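# Spin the receiver's big tuning dial five turns clockwise

## Task

Rotate the large tuning dial on the receiver clockwise through five complete revolutions, then release the receiver entirely, leaving the receiver in the same spot it occupied at the start.

## Robot and tools

Robot: two arms, left_arm and right_arm. Each ends in a five-fingered hand: left_arm has a left hand and right_arm a right hand, mirror images of each other. In the scene frame the origin sits at table-top height between the arms, +z is up, +x reaches out over the table, and left_arm is on the +y side. Image left and right do not match arm names. Base poses (scene frame): left_arm (-0.046, +0.322, +0.046) m; right_arm (-0.006, -0.269, +0.011) m, each turned only slightly about z. A floor post stands behind the arms and a camera stand sits between them just behind the bases; do not strike either.

Hand point: a point fixed to the palm, 0.05 m in front of it and 0.15 m from the wrist mounting face. Its +z runs along the straight fingers, +y comes out of the palm, and +x crosses the palm away from the thumb on the right hand (toward the thumb on the left hand). Straight fingertips reach 0.06 to 0.07 m past the point along +z, 0.06 m behind it along -y. A wrist bracket on the little-finger side can collide with things.

Frames: reported hand positions (m) and quaternions (wxyz) are in each arm's own base frame. Fixed cameras and the table use the scene frame. Every pose offset you send is expressed along the axes of that arm's current Hand target.

Row layout (used by execute_actions and move): one flat list of 28 numbers, each in [-1, 1], covering both arms even if one is idle. Order: left dx, dy, dz, rx, ry, rz; left thumb_turn, thumb_bend, index, middle, ring, little; left force_limit, speed; then the same 14 for the right arm. The six pose numbers are an offset, not a pose: they count from the Hand target as it stands when the action or move begins, and 1.0 equals 0.6 m of travel or 180 degrees of turn. rx, ry, rz form one rotation vector. All zeros means no new pose request. Sending the same offset twice moves the hand further.

Finger numbers are absolute targets: -1 open/straight, +1 closed. thumb_turn -1 lies beside the palm, +1 faces the fingers. force_limit maps -1..+1 to about 0..10 N (0..15 N for the two thumb motors). speed rises from nearly zero at -1 to full at +0.48 and above. For a soft grip close with speed -0.94 or below. No hand number means 'keep': to leave a hand alone, resend the eight numbers of the last row actually run for it; if none has run yet, send hand_measured plus hand_force_limit and hand_speed. A thumb turned in front plus closed fingers holds things about 0.035 to 0.065 m thick, or a handle down to 0.025 m.

Tools:
- execute_actions(actions, cameras): actions is a list of actions; each action is a table of up to 15 rows, one per 1/30 s step, every row offset from the action's starting Hand target; a short table repeats its final row. Images only if actions is empty or cameras names them.
- move(target, speed, blend, blocking, cameras): target is one 28-number row or up to 15 rows, all offsets from the same starting Hand targets. speed is path top speed in m/s (0.002 to 4.3, default 0.25; turning rate up to twice that in rad/s), one value or one per target. blend in m rounds corners; 0 stops at each. The whole move caps at 10 s. It does not avoid obstacles or the other arm; faster means harder contacts. blocking=false returns after about 0.5 s while motion continues.
- wait(seconds, cameras): 0 to 3600 s, sends nothing new.
- stop(cameras): brakes a running move.
- zoom_image(camera, region): region [x0, y0, x1, y1] pixels, at most 504 by 504, on the newest image of cam_head_left, cam_head_right, cam_high, cam_left_wrist or cam_right_wrist (all 672x504).
- show_instructions(): shows the reference images.
- finished_scene(scene): ends the scene; scene may be 1 or omitted.

Results: each arm's end_effector_position and end_effector_quat_wxyz, its Hand target (the last commanded pose after clipping, which the next offsets build on), joint positions, velocities (may be omitted when all are noise) and torques, motor temperatures, and per hand hand_measured, hand_stopped_by (moving, target, force, stalled, fault), hand_load_n (positive means pushed open; a grip lost shows as load near 0), hand_force_limit, hand_speed. A move adds a 'move:' line with its ending (done, off_target, moving, held, fault) and limits (paced = sent pose clipped, held = steps withheld).

Behaviour to expect: the hand point often rests 1 to 3 cm (sometimes 5 cm) short, usually low, with no contact; a fresh execute_actions call re-requests the target, otherwise send the remaining gap. Commanded orientation is clipped to 40 degrees from the measured one each step. An arm that hits something keeps pushing until commanded back past its hand point. Joint ranges (rad): waist ±2.880, shoulder 0 to 3.142, elbow 0 to 3.019, wrist pitch -1.693 to 1.571, wrist yaw ±1.571, wrist roll ±2.094.

Avoid: knocking or shifting the receiver (it must stay put), dropping anything or letting things leave the table, fast impacts, hard pushes on fixed objects, overloading fingers with twists, and any contact or pinch between the two hands or arms, which can end the scene. Holding loads or straining toward unreachable poses heats motors; at 85 °C a MOTOR HOT line appears and at 100 °C that arm goes limp for 30 to 60 s.

Each tool is called after "Call:" by a JSON object that holds its "api" and its "payload".

Reference images:

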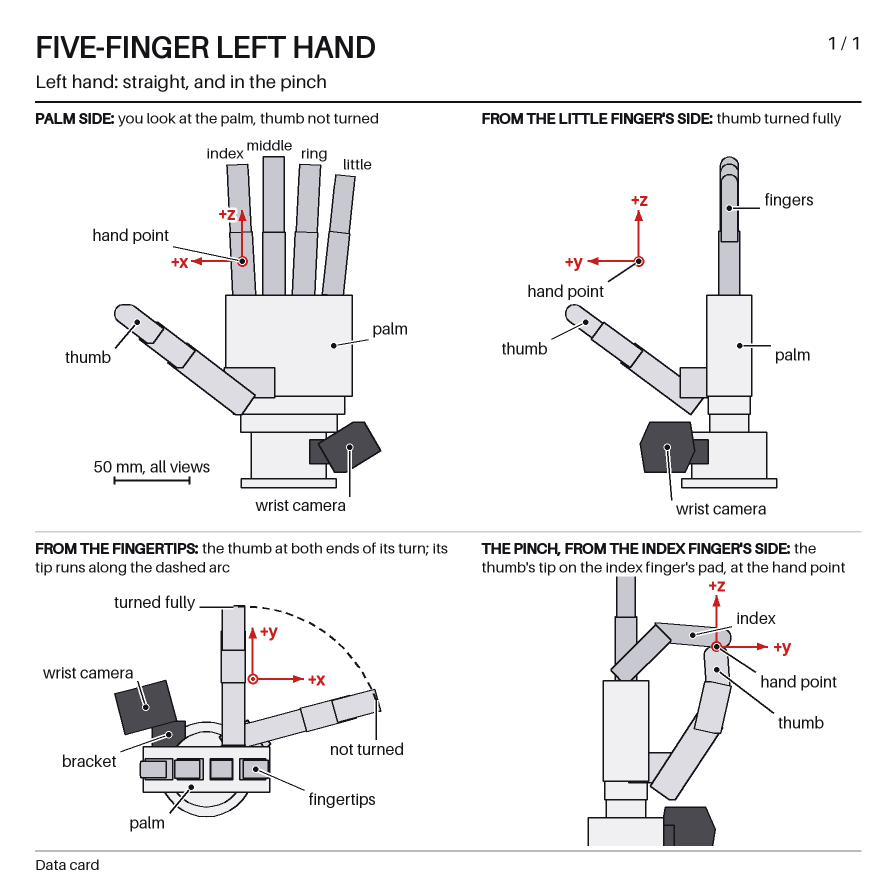

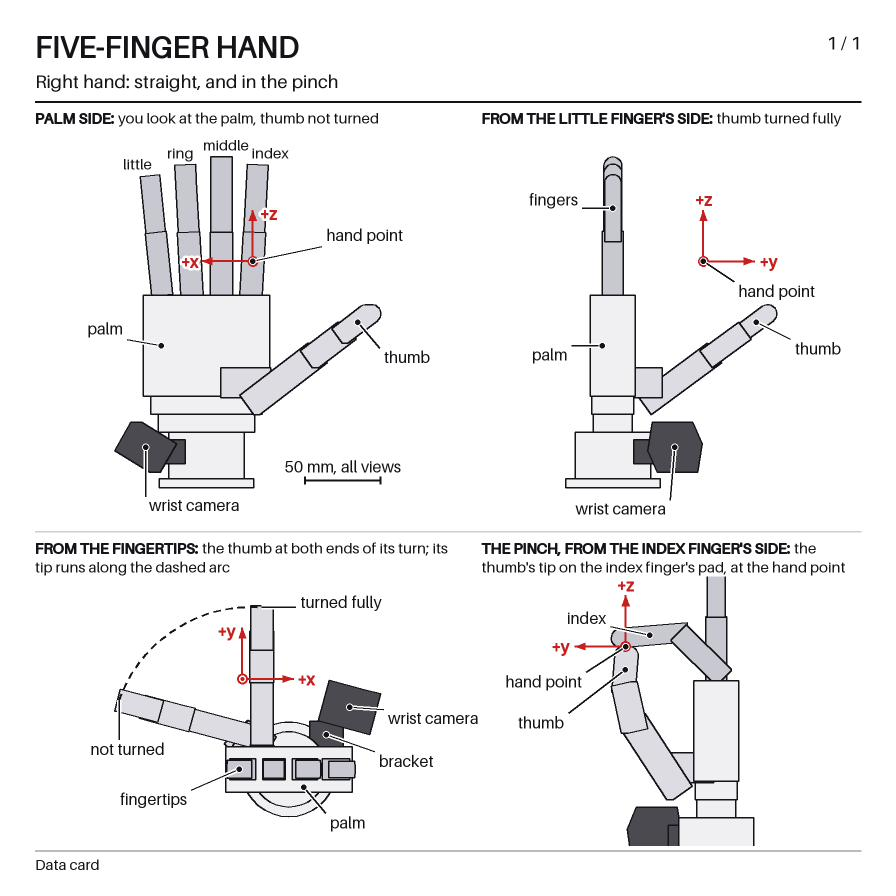

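## Session

Call:
{"api": "execute_actions", "payload": {"actions": []}}

Scene clock: 0.00 s.
left_arm: end_effector_position=(+0.5993, -0.0572, +0.1177) hand_measured=(-1.000, -1.000, -1.000, -1.000, -1.000, -1.000) hand_load_n=(+0.0, +0.0, +0.0, +0.0, +0.0, +0.0) hand_stopped_by=(target, target, target, target, target, target) hand_force_limit=0.00 hand_speed=-0.80 end_effector_quat_wxyz=(+0.126, -0.289, +0.835, -0.452) | right_arm: end_effector_position=(+0.6528, +0.2895, +0.2330) hand_measured=(-1.000, -1.000, -1.000, -1.000, -1.000, -1.000) hand_load_n=(-0.5, +0.0, +0.0, +0.0, +0.0, +0.0) hand_stopped_by=(target, target, target, target, target, target) hand_force_limit=0.00 hand_speed=-0.80 end_effector_quat_wxyz=(-0.364, +0.539, -0.367, +0.665)
Joint positions: left_arm=[0.123 1.778 1.37 -0.561 0.824 0.757] | right_arm=[0.601 1.786 1.142 0.839 0.69 -0.598]
Joint velocities: within noise
Joint torques (N m): no reading
Motor temperatures (°C): left_arm=[31 34 31 31 32 30] | right_arm=[32 32 33 29 27 28]
Heat: left arm: hottest shoulder 34 °C; right arm: hottest elbow 33 °C.
Hand target: left_arm +0.6072, -0.0562, +0.1251; +0.135, -0.284, +0.834, -0.454 | right_arm +0.6569, +0.2923, +0.2431; -0.370, +0.531, -0.368, +0.668

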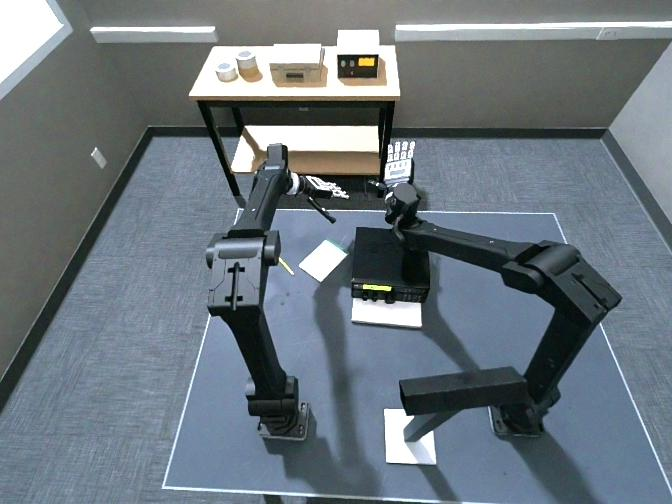

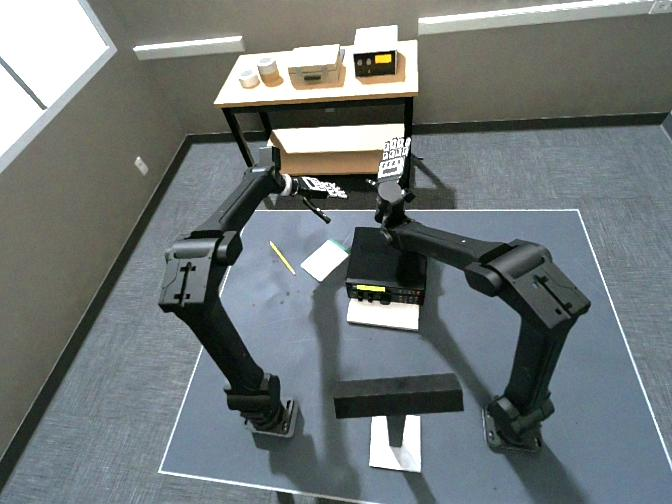

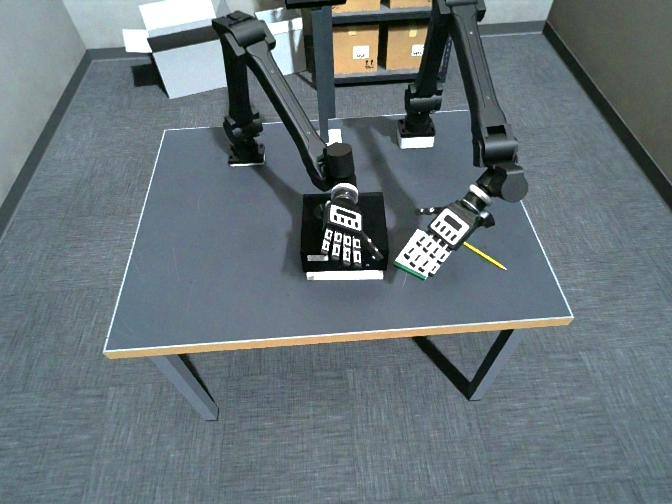

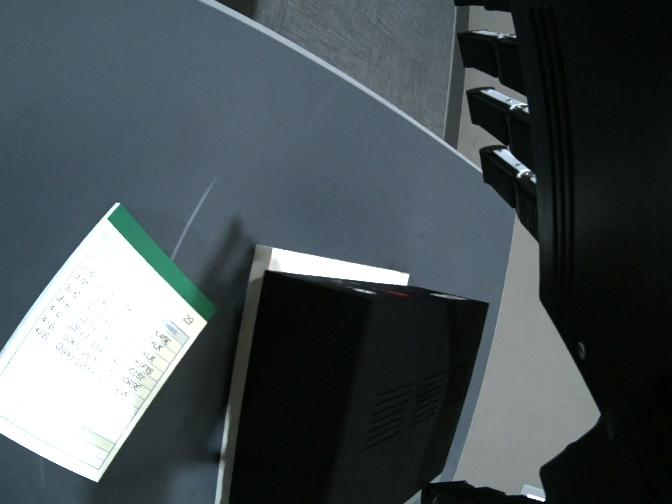

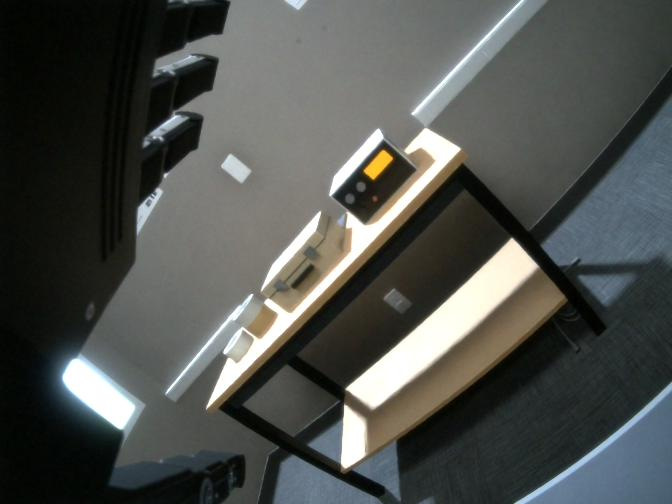

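Call:
{"api": "zoom_image", "payload": {"camera": "cam_head_left", "region": [320, 210, 460, 340]}}

Call:
{"api": "zoom_image", "payload": {"camera": "cam_head_right", "region": [320, 210, 460, 340]}}

Call:
{"api": "zoom_image", "payload": {"camera": "cam_high", "region": [270, 120, 450, 300]}}

Scaled by 3.600 from the camera's image (finer frame: 960x720).

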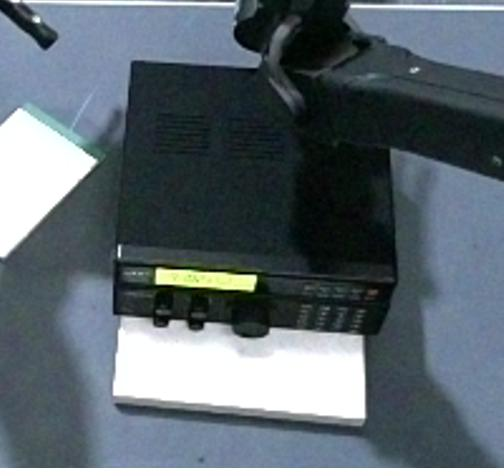

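Scaled by 3.600 from the camera's image (finer frame: 960x720).

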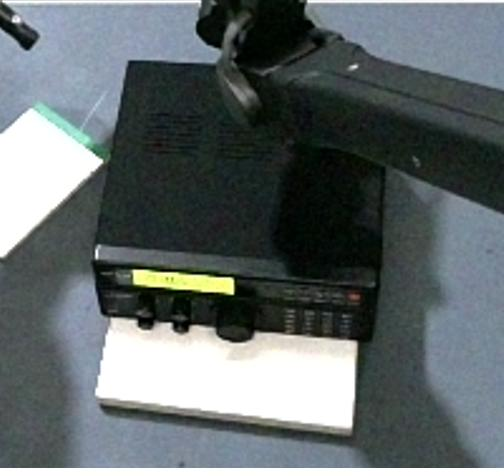

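Scaled by 2.800 from the camera's image (finer frame: 960x720).

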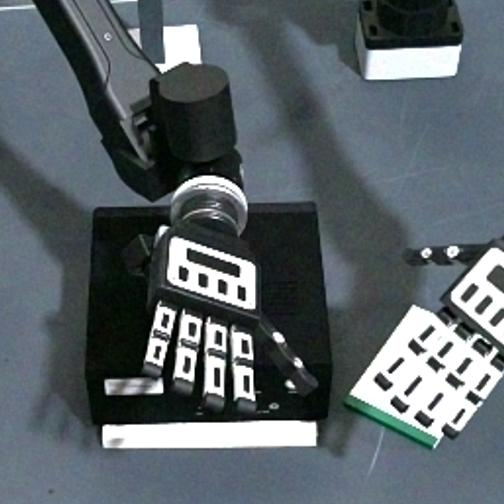

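Call:
{"api": "move", "payload": {"target": [0,0,0,0,0,0,-1,-1,-1,-1,-1,-1,0,-0.8,0.1507,-0.0313,-0.4935,-0.2896,-0.1003,0.1247,-1,-1,-1,-1,-1,-1,0,-0.8], "cameras": ["all"]}}

Scene clock: 4.77 s.
left_arm: end_effector_position=(+0.5993, -0.0572, +0.1177) hand_measured=(-1.000, -1.000, -1.000, -1.000, -1.000, -1.000) hand_load_n=(+0.0, +0.0, +0.0, +0.0, +0.0, +0.0) hand_stopped_by=(target, target, target, target, target, target) hand_force_limit=0.00 hand_speed=-0.80 end_effector_quat_wxyz=(+0.126, -0.289, +0.835, -0.452) | right_arm: end_effector_position=(+0.3444, +0.2394, +0.2256) hand_measured=(-1.000, -1.000, -1.000, -1.000, -1.000, -1.000) hand_load_n=(+0.0, +0.0, -0.5, +0.0, +0.0, +0.0) hand_stopped_by=(target, target, target, target, target, target) hand_force_limit=0.00 hand_speed=-0.80 end_effector_quat_wxyz=(-0.248, +0.661, -0.653, +0.272)
Joint positions: left_arm=[0.123 1.778 1.37 -0.561 0.824 0.757] | right_arm=[0.702 1.101 1.025 -0.889 0.481 0.536]
Joint torques (N m): left_arm=[1.14 -13.16 11.48 1.32 0.56 -0.05] | right_arm=[1.73 -9.05 13.93 1.11 0.21 0.16]
Heat: left arm: hottest shoulder 35 °C; right arm: hottest elbow 34 °C.
Hand target: left_arm +0.6072, -0.0562, +0.1251; +0.135, -0.284, +0.834, -0.454 | right_arm +0.3496, +0.2502, +0.2499; -0.271, +0.653, -0.653, +0.270
Off the commanded pose: left_arm 0.011 m, 1 deg | right_arm 0.027 m, 3 deg.
move: off_target (right_arm)
cam_right_wrist: T_world_to_cam=[[-0.70135, -0.31064, -0.64157, 0.45827], [-0.54307, 0.81585, 0.19865, -0.05989], [0.46171, 0.48774, -0.7409, 0.0047]] pos_world=[0.28672, 0.18893, 0.30939]

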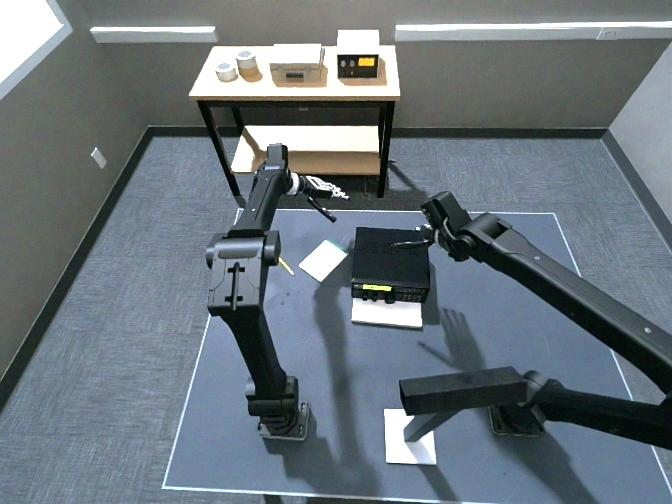

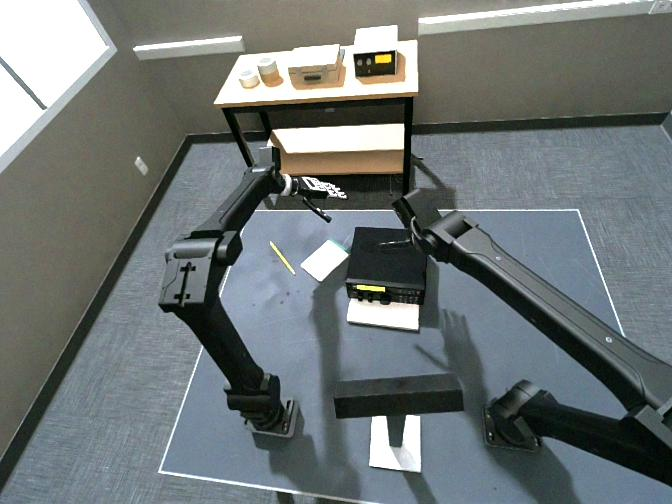

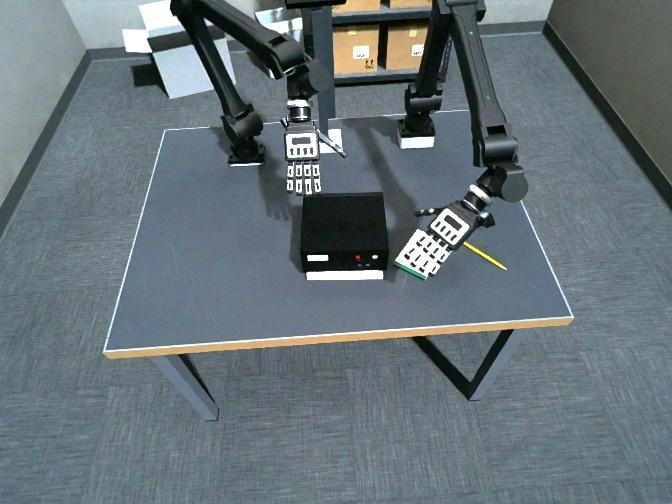

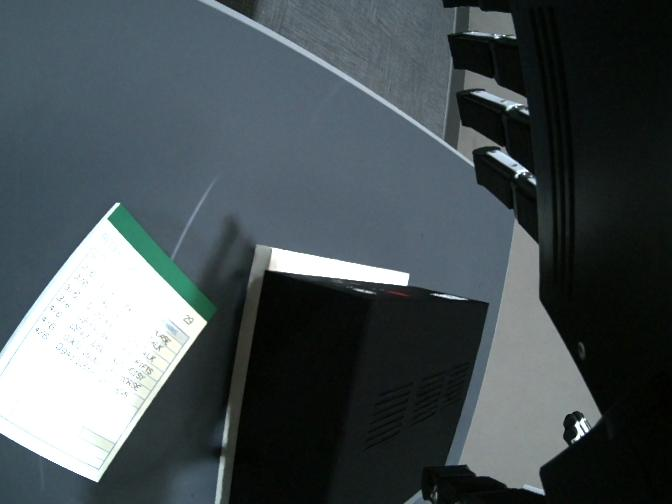

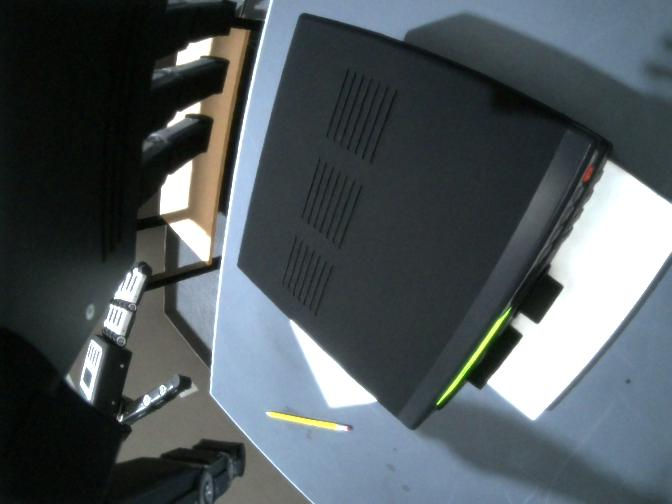

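Call:
{"api": "move", "payload": {"target": [0,0,0,0,0,0,-1,-1,-1,-1,-1,-1,0,-0.8,0.008,0.3167,-0.022,0.111,0,0,-1,-1,-1,-1,-1,-1,0,-0.8], "cameras": ["all"]}}

Scene clock: 7.00 s.
left_arm: end_effector_position=(+0.5993, -0.0572, +0.1177) hand_measured=(-1.000, -1.000, -1.000, -1.000, -1.000, -1.000) hand_load_n=(-0.5, +0.0, +0.0, +0.0, +0.0, +0.0) hand_stopped_by=(target, target, target, target, target, target) hand_force_limit=0.00 hand_speed=-0.80 end_effector_quat_wxyz=(+0.126, -0.289, +0.835, -0.452) | right_arm: end_effector_position=(+0.2057, +0.2377, +0.1179) hand_measured=(-1.000, -1.000, -1.000, -1.000, -1.000, -1.000) hand_load_n=(+0.0, +0.0, +0.0, +0.0, +0.0, +0.0) hand_stopped_by=(target, target, target, target, target, target) hand_force_limit=0.00 hand_speed=-0.80 end_effector_quat_wxyz=(-0.375, +0.599, -0.595, +0.382)
Joint positions: left_arm=[0.123 1.778 1.37 -0.561 0.824 0.757] | right_arm=[1.312 0.859 0.482 -0.705 1.068 1.014]
Joint torques (N m): left_arm=[1.08 -13.1 11.49 1.33 0.57 -0.06] | right_arm=[1.67 -3.49 11.12 0.79 0.77 0.15]
Heat: left arm: hottest shoulder 35 °C; right arm: hottest elbow 34 °C.
Hand target: left_arm +0.6072, -0.0562, +0.1251; +0.135, -0.284, +0.834, -0.454 | right_arm +0.2060, +0.2453, +0.1248; -0.380, +0.596, -0.596, +0.380
Off the commanded pose: left_arm 0.011 m, 1 deg | right_arm 0.010 m, 1 deg.
move: done
cam_right_wrist: T_world_to_cam=[[-0.41222, -0.29788, -0.86101, 0.25476], [-0.5894, 0.80784, 0.0027, -0.07791], [0.69475, 0.50859, -0.50858, -0.09041]] pos_world=[0.12191, 0.1848, 0.17358]

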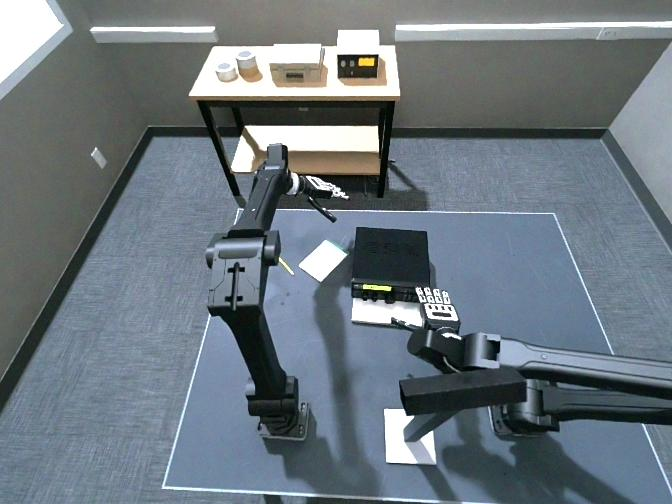

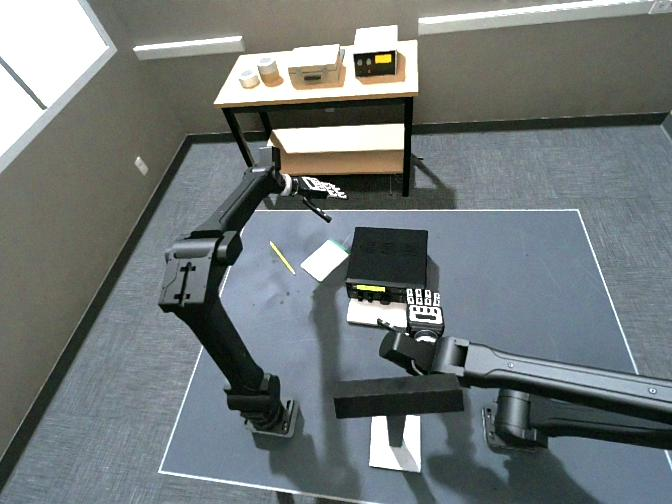

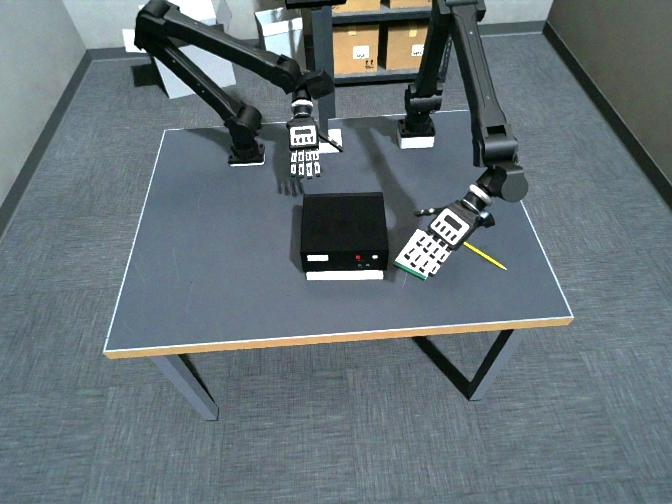

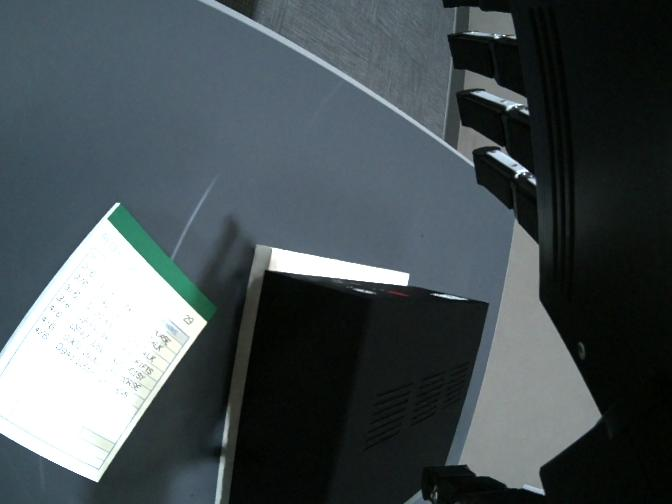

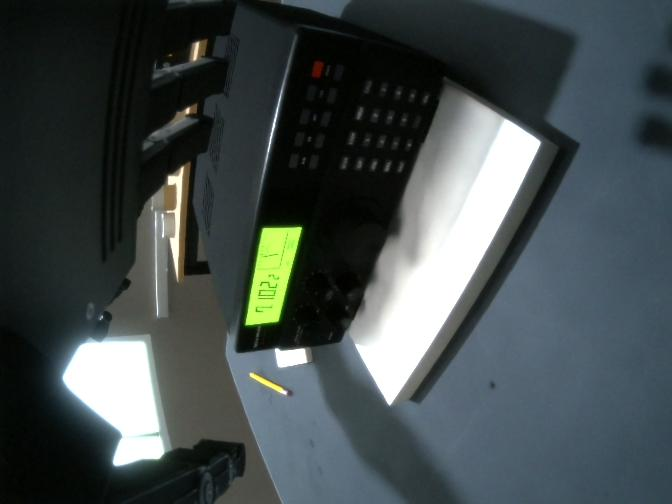

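Call:
{"api": "zoom_image", "payload": {"camera": "cam_right_wrist", "region": [230, 50, 450, 370]}}

Call:
{"api": "zoom_image", "payload": {"camera": "cam_right_wrist", "region": [290, 180, 410, 300]}}

Scaled by 1.575 from the camera's image (finer frame: 960x720).

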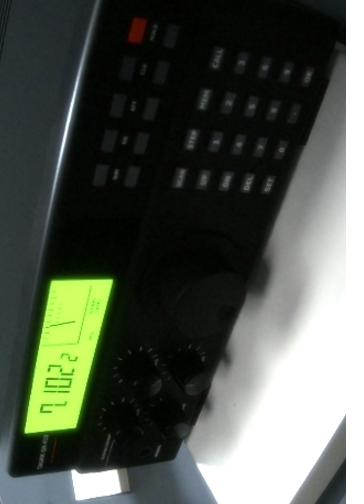

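Scaled by 4.200 from the camera's image (finer frame: 960x720).

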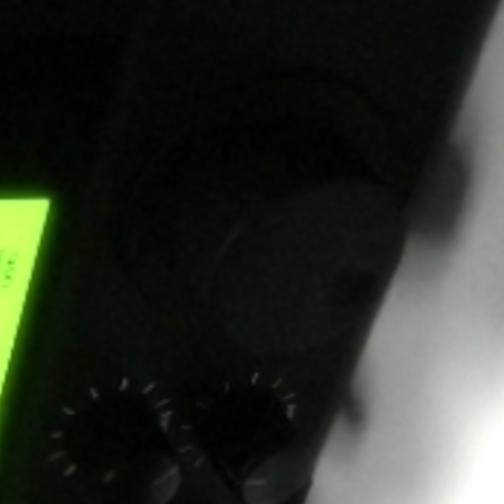

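Call:
{"api": "move", "payload": {"target": [0,0,0,0,0,0,-1,-1,-1,-1,-1,-1,0,-0.8,-0.0917,0.1553,-0.0177,-0.0833,0,0,-1,-1,-1,-0.6,-0.4,-0.4,0,0], "speed": 0.12, "cameras": ["cam_head_left","cam_head_right","cam_high","cam_right_wrist"]}}

Scene clock: 11.50 s.
left_arm: end_effector_position=(+0.5993, -0.0572, +0.1177) hand_measured=(-1.000, -1.000, -1.000, -1.000, -1.000, -1.000) hand_load_n=(+0.0, +0.0, +0.0, +0.0, +0.0, +0.0) hand_stopped_by=(target, target, target, target, target, target) hand_force_limit=0.00 hand_speed=-0.80 end_effector_quat_wxyz=(+0.126, -0.289, +0.835, -0.452) | right_arm: end_effector_position=(+0.1563, +0.2803, +0.0344) hand_measured=(-1.000, -1.000, -1.000, -0.600, -0.400, -0.400) hand_load_n=(+0.0, +0.0, +0.0, +0.0, +0.0, +0.0) hand_stopped_by=(target, target, target, target, target, target) hand_force_limit=0.00 hand_speed=0.00 end_effector_quat_wxyz=(-0.285, +0.647, -0.636, +0.311)
Joint positions: left_arm=[0.123 1.778 1.37 -0.561 0.824 0.757] | right_arm=[1.392 1.182 0.546 -0.766 0.858 1.298]
Joint torques (N m): left_arm=[1.2 -13.16 11.48 1.29 0.56 -0.06] | right_arm=[1.67 -6.36 10.89 0.92 0.5 0.12]
Heat: left arm: hottest shoulder 35 °C; right arm: hottest elbow 35 °C.
Hand target: left_arm +0.6072, -0.0562, +0.1251; +0.135, -0.284, +0.834, -0.454 | right_arm +0.1570, +0.3004, +0.0449; -0.299, +0.641, -0.641, +0.299
Off the commanded pose: left_arm 0.011 m, 1 deg | right_arm 0.023 m, 2 deg.
move: off_target (right_arm)
cam_right_wrist: T_world_to_cam=[[-0.62152, -0.31689, -0.71644, 0.2082], [-0.56606, 0.81388, 0.13107, -0.15103], [0.54156, 0.48701, -0.68522, -0.08424]] pos_world=[0.08953, 0.22993, 0.11124]

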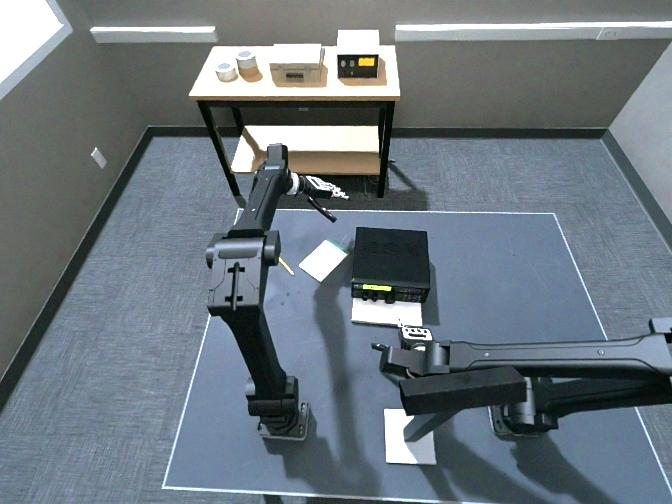

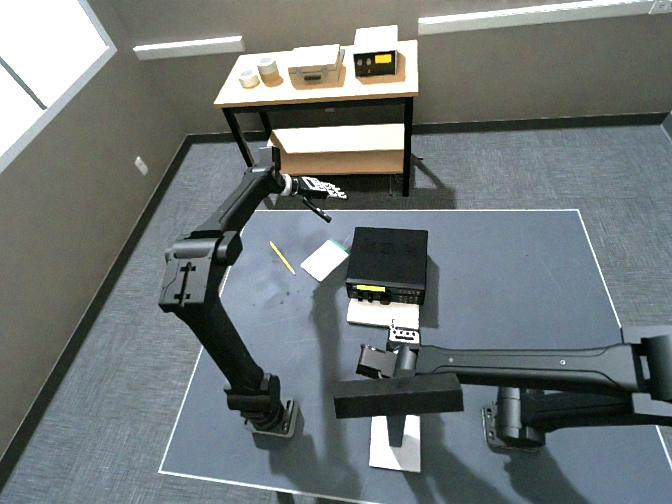

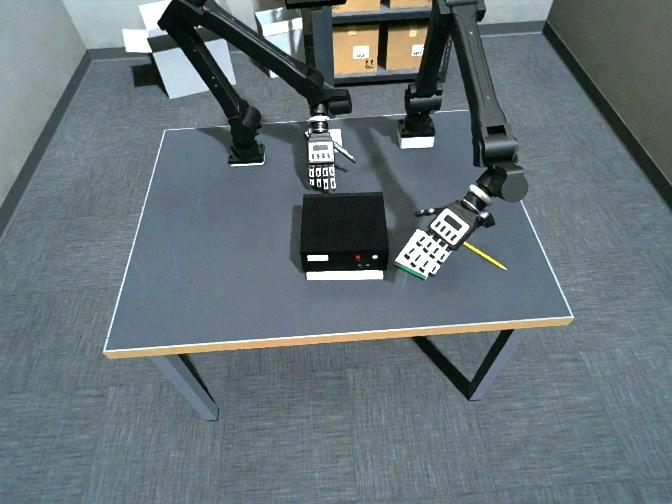

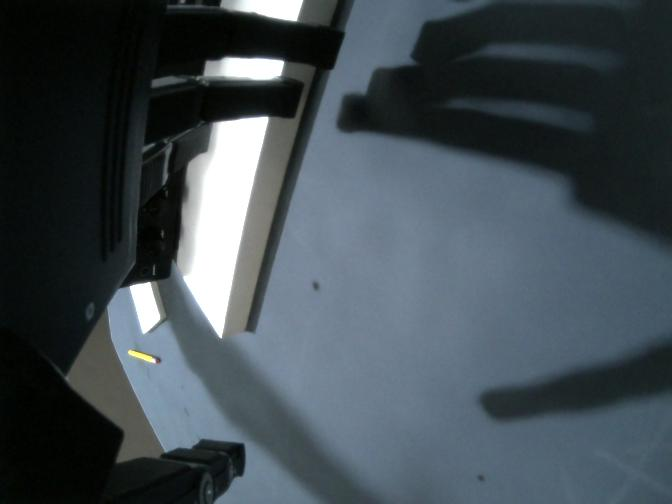

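Call:
{"api": "zoom_image", "payload": {"camera": "cam_right_wrist", "region": [90, 0, 370, 300]}}

Call:
{"api": "zoom_image", "payload": {"camera": "cam_head_left", "region": [330, 230, 470, 370]}}

Call:
{"api": "zoom_image", "payload": {"camera": "cam_head_right", "region": [330, 230, 470, 370]}}

Scaled by 1.680 from the camera's image (finer frame: 960x720).

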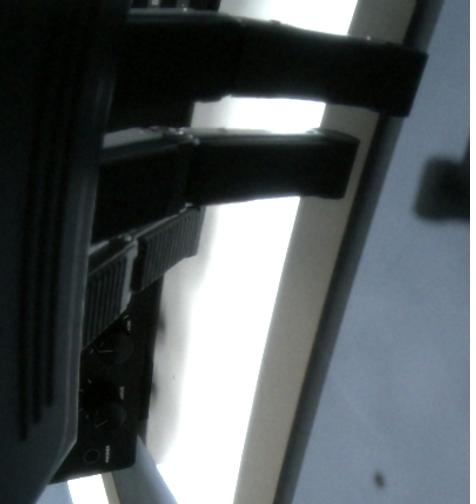

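Scaled by 3.600 from the camera's image (finer frame: 960x720).

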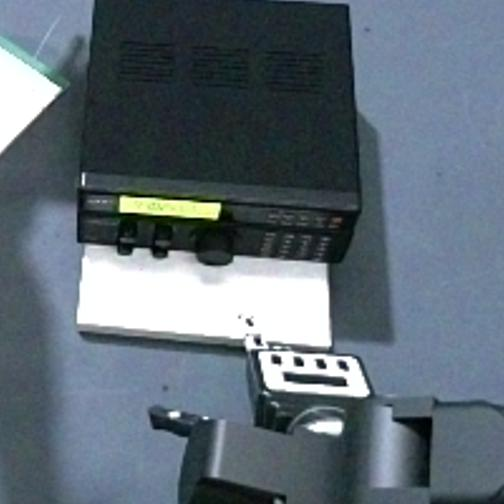

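Scaled by 3.600 from the camera's image (finer frame: 960x720).

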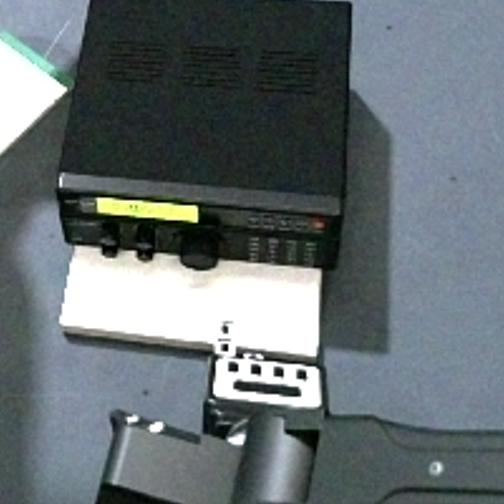

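Call:
{"api": "move", "payload": {"target": [0,0,0,0,0,0,-1,-1,-1,-1,-1,-1,0,-0.8,-0.016,-0.0193,-0.0055,-0.0556,0,0,-1,-1,-1,-0.8,-1,-1,0,0], "speed": 0.12, "cameras": ["cam_head_left","cam_head_right","cam_right_wrist"]}}

Call:
{"api": "zoom_image", "payload": {"camera": "cam_right_wrist", "region": [90, 0, 370, 300]}}

Scene clock: 15.03 s.
left_arm: end_effector_position=(+0.5993, -0.0572, +0.1177) hand_measured=(-1.000, -1.000, -1.000, -1.000, -1.000, -1.000) hand_load_n=(+0.0, +0.0, +0.0, +0.0, +0.0, +0.0) hand_stopped_by=(target, target, target, target, target, target) hand_force_limit=0.00 hand_speed=-0.80 end_effector_quat_wxyz=(+0.126, -0.289, +0.835, -0.452) | right_arm: end_effector_position=(+0.1565, +0.2982, +0.0447) hand_measured=(-1.000, -1.000, -1.000, -0.800, -1.000, -1.000) hand_load_n=(-0.5, -0.5, +0.0, +0.0, +0.0, +0.0) hand_stopped_by=(target, target, target, target, target, target) hand_force_limit=0.00 hand_speed=0.00 end_effector_quat_wxyz=(-0.236, +0.666, -0.664, +0.246)
Joint positions: left_arm=[0.123 1.778 1.37 -0.561 0.824 0.757] | right_arm=[1.291 1.182 0.626 -0.802 0.668 1.213]
Joint torques (N m): left_arm=[1.14 -13.27 11.47 1.32 0.57 -0.05] | right_arm=[0.5 -7.24 11.28 0.49 0.36 -0.08]
Heat: left arm: hottest shoulder 35 °C; right arm: hottest elbow 36 °C.
Hand target: left_arm +0.6072, -0.0562, +0.1251; +0.135, -0.284, +0.834, -0.454 | right_arm +0.1618, +0.3101, +0.0560; -0.242, +0.665, -0.664, +0.241
Off the commanded pose: left_arm 0.011 m, 1 deg | right_arm 0.017 m, 1 deg.
move: off_target (right_arm)
cam_right_wrist: T_world_to_cam=[[-0.73846, -0.29605, -0.60583, 0.22856], [-0.52886, 0.81167, 0.24799, -0.17727], [0.41832, 0.50353, -0.75595, -0.06845]] pos_world=[0.10367, 0.24601, 0.13068]

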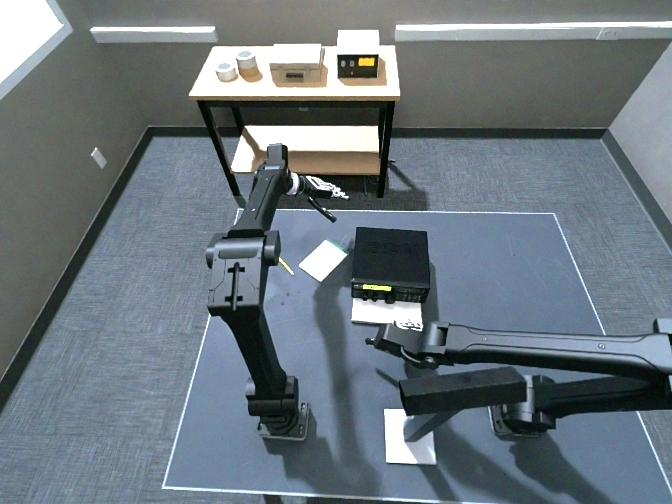

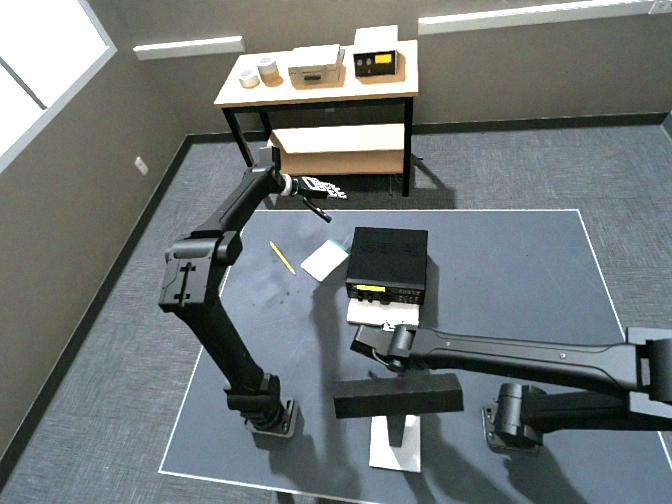

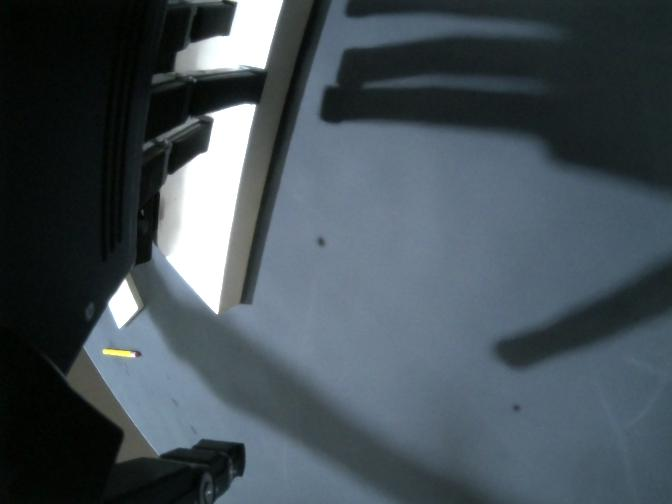

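Scaled by 1.680 from the camera's image (finer frame: 960x720).

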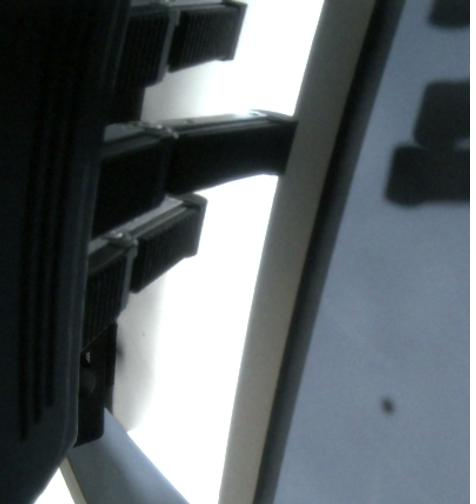

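Call:
{"api": "move", "payload": {"target": [0.4013,0.071,-0.1712,0.0756,-0.2038,-0.0915,1,1,-1,-1,-1,-1,0,0,0,0,0,0,0,0,1,1,-1,-0.8,-1,-1,0,0], "cameras": ["cam_head_left","cam_high","cam_left_wrist"]}}

Scene clock: 18.50 s.
left_arm: end_effector_position=(+0.3542, -0.1093, +0.1611) hand_measured=(+1.000, +0.932, -1.000, -1.000, -1.000, -1.000) hand_load_n=(+0.5, +8.5, +0.0, +0.0, +0.0, +0.0) hand_stopped_by=(target, force, target, target, target, target) hand_force_limit=0.00 hand_speed=0.00 end_effector_quat_wxyz=(+0.365, -0.502, +0.641, -0.451) | right_arm: end_effector_position=(+0.1564, +0.2981, +0.0446) hand_measured=(+1.000, +0.932, -1.000, -0.800, -1.000, -1.000) hand_load_n=(+1.0, +9.5, +0.0, +0.0, +0.0, +0.0) hand_stopped_by=(target, force, target, target, target, target) hand_force_limit=0.00 hand_speed=0.00 end_effector_quat_wxyz=(-0.236, +0.667, -0.663, +0.246)
Joint positions: left_arm=[-0.211 0.688 0.375 -0.019 0.014 0.021] | right_arm=[1.291 1.182 0.626 -0.802 0.667 1.21]
Joint torques (N m): left_arm=[0.44 -0.62 10.1 1.47 -0.09 -0.19] | right_arm=[0.5 -7.24 11.26 0.47 0.38 -0.1]
Heat: left arm: hottest shoulder 35 °C; right arm: hottest elbow 36 °C.
Hand target: left_arm +0.3495, -0.1119, +0.1542; +0.356, -0.508, +0.643, -0.449 | right_arm +0.1618, +0.3101, +0.0560; -0.242, +0.665, -0.664, +0.241
Off the commanded pose: left_arm 0.009 m, 1 deg | right_arm 0.017 m, 1 deg.
move: done
cam_left_wrist: T_world_to_cam=[[0.27534, -0.33821, 0.89989, -0.27555], [-0.70396, -0.70842, -0.05086, 0.18315], [0.6547, -0.61948, -0.43314, -0.11787]] pos_world=[0.28197, -0.03647, 0.20622]

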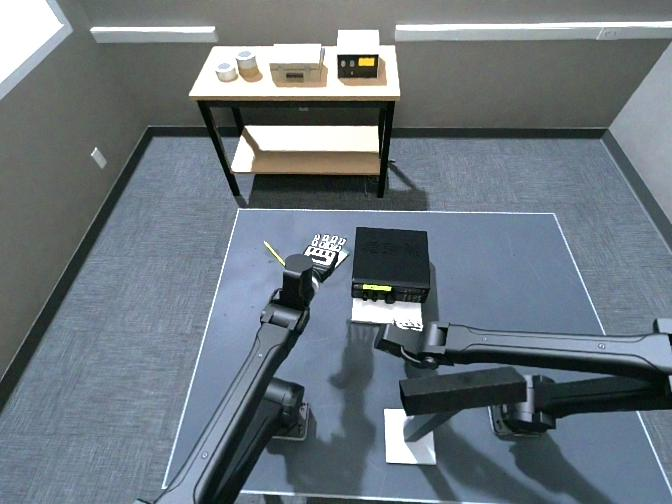

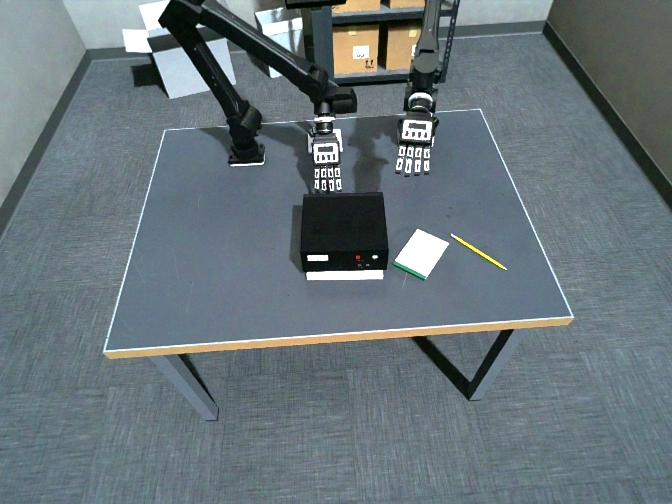

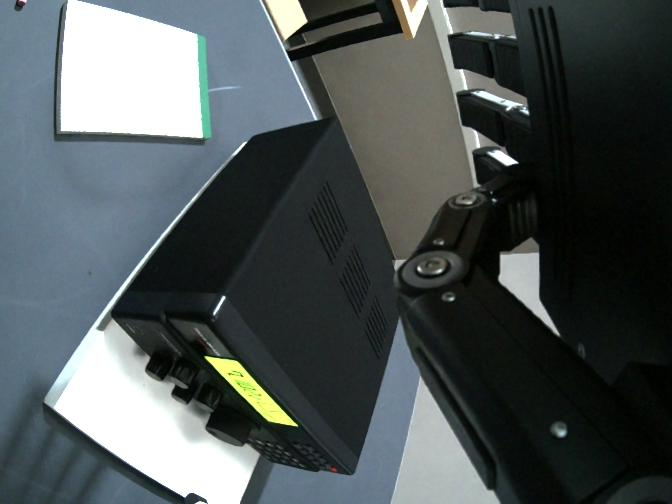

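Call:
{"api": "move", "payload": {"target": [0.1195,0.1273,-0.106,0,0,0,1,1,-1,-1,-1,-1,0,0,0,0,0,0,0,0,1,1,-1,-0.8,-1,-1,0,0], "speed": 0.15, "cameras": ["cam_head_left","cam_high","cam_left_wrist"]}}

Scene clock: 20.37 s.
left_arm: end_effector_position=(+0.2528, -0.1613, +0.1076) hand_measured=(+1.000, +0.932, -1.000, -1.000, -1.000, -1.000) hand_load_n=(+0.5, +8.5, +0.0, +0.0, +0.0, +0.0) hand_stopped_by=(target, force, target, target, target, target) hand_force_limit=0.00 hand_speed=0.00 end_effector_quat_wxyz=(+0.361, -0.505, +0.643, -0.449) | right_arm: end_effector_position=(+0.1564, +0.2981, +0.0446) hand_measured=(+1.000, +0.932, -1.000, -0.800, -1.000, -1.000) hand_load_n=(+1.5, +9.5, +0.0, +0.0, +0.0, +0.0) hand_stopped_by=(target, force, target, target, target, target) hand_force_limit=0.00 hand_speed=0.00 end_effector_quat_wxyz=(-0.236, +0.667, -0.663, +0.246)
Joint positions: left_arm=[-0.751 0.386 0.181 -0.186 -0.49 -0.18] | right_arm=[1.291 1.182 0.626 -0.802 0.667 1.21]
Joint torques (N m): left_arm=[0.44 1.38 10.5 1.39 -0.26 -0.19] | right_arm=[0.56 -7.3 11.26 0.47 0.38 -0.11]
Heat: left arm: hottest shoulder 35 °C; right arm: hottest elbow 36 °C.
Hand target: left_arm +0.2495, -0.1620, +0.1044; +0.356, -0.508, +0.642, -0.450 | right_arm +0.1618, +0.3101, +0.0560; -0.242, +0.665, -0.664, +0.241
Off the commanded pose: left_arm 0.005 m, 1 deg | right_arm 0.017 m, 1 deg.
move: done
cam_left_wrist: T_world_to_cam=[[0.2859, -0.33651, 0.89723, -0.21906], [-0.70463, -0.70838, -0.04116, 0.07128], [0.64943, -0.62045, -0.43964, -0.105]] pos_world=[0.18104, -0.08837, 0.15332]

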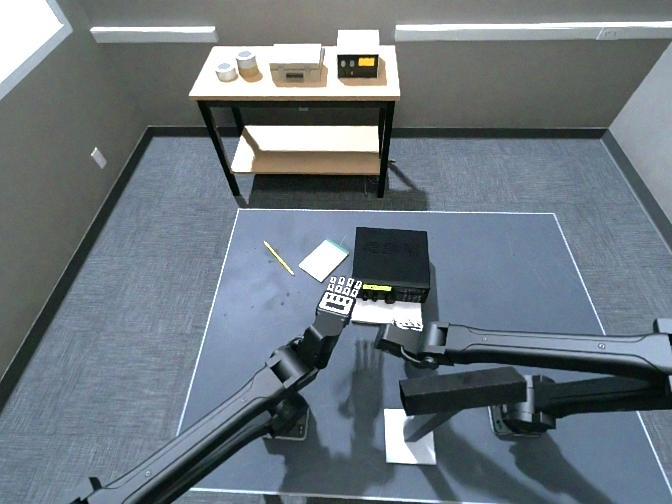

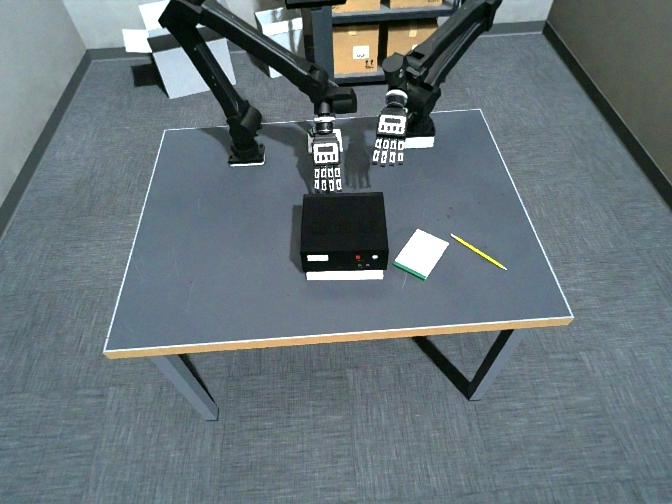

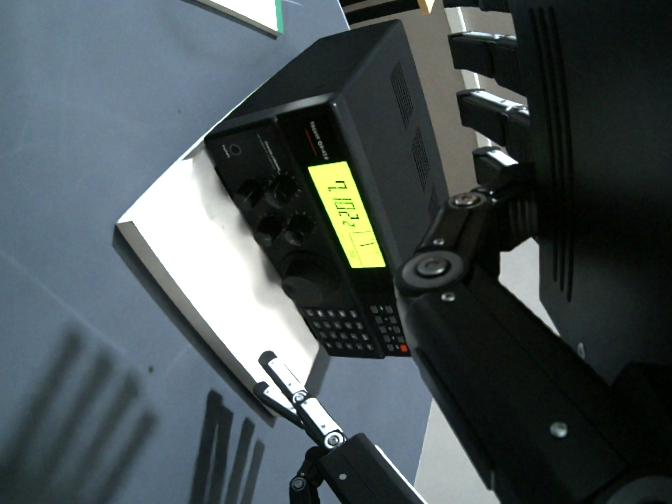

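Call:
{"api": "zoom_image", "payload": {"camera": "cam_left_wrist", "region": [220, 210, 370, 400]}}

Call:
{"api": "zoom_image", "payload": {"camera": "cam_left_wrist", "region": [260, 230, 350, 310]}}

Scaled by 2.653 from the camera's image (finer frame: 960x720).

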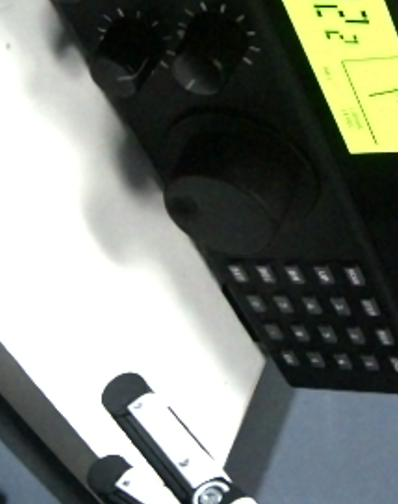

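Scaled by 5.600 from the camera's image (finer frame: 960x720).

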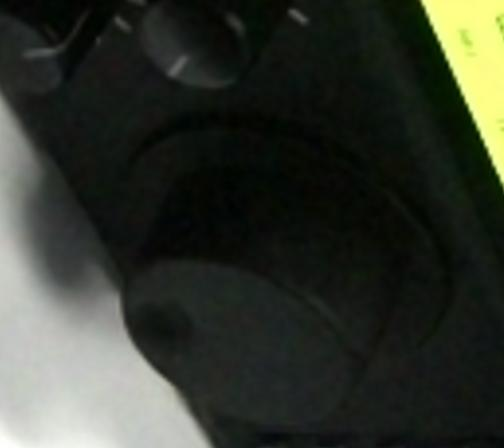

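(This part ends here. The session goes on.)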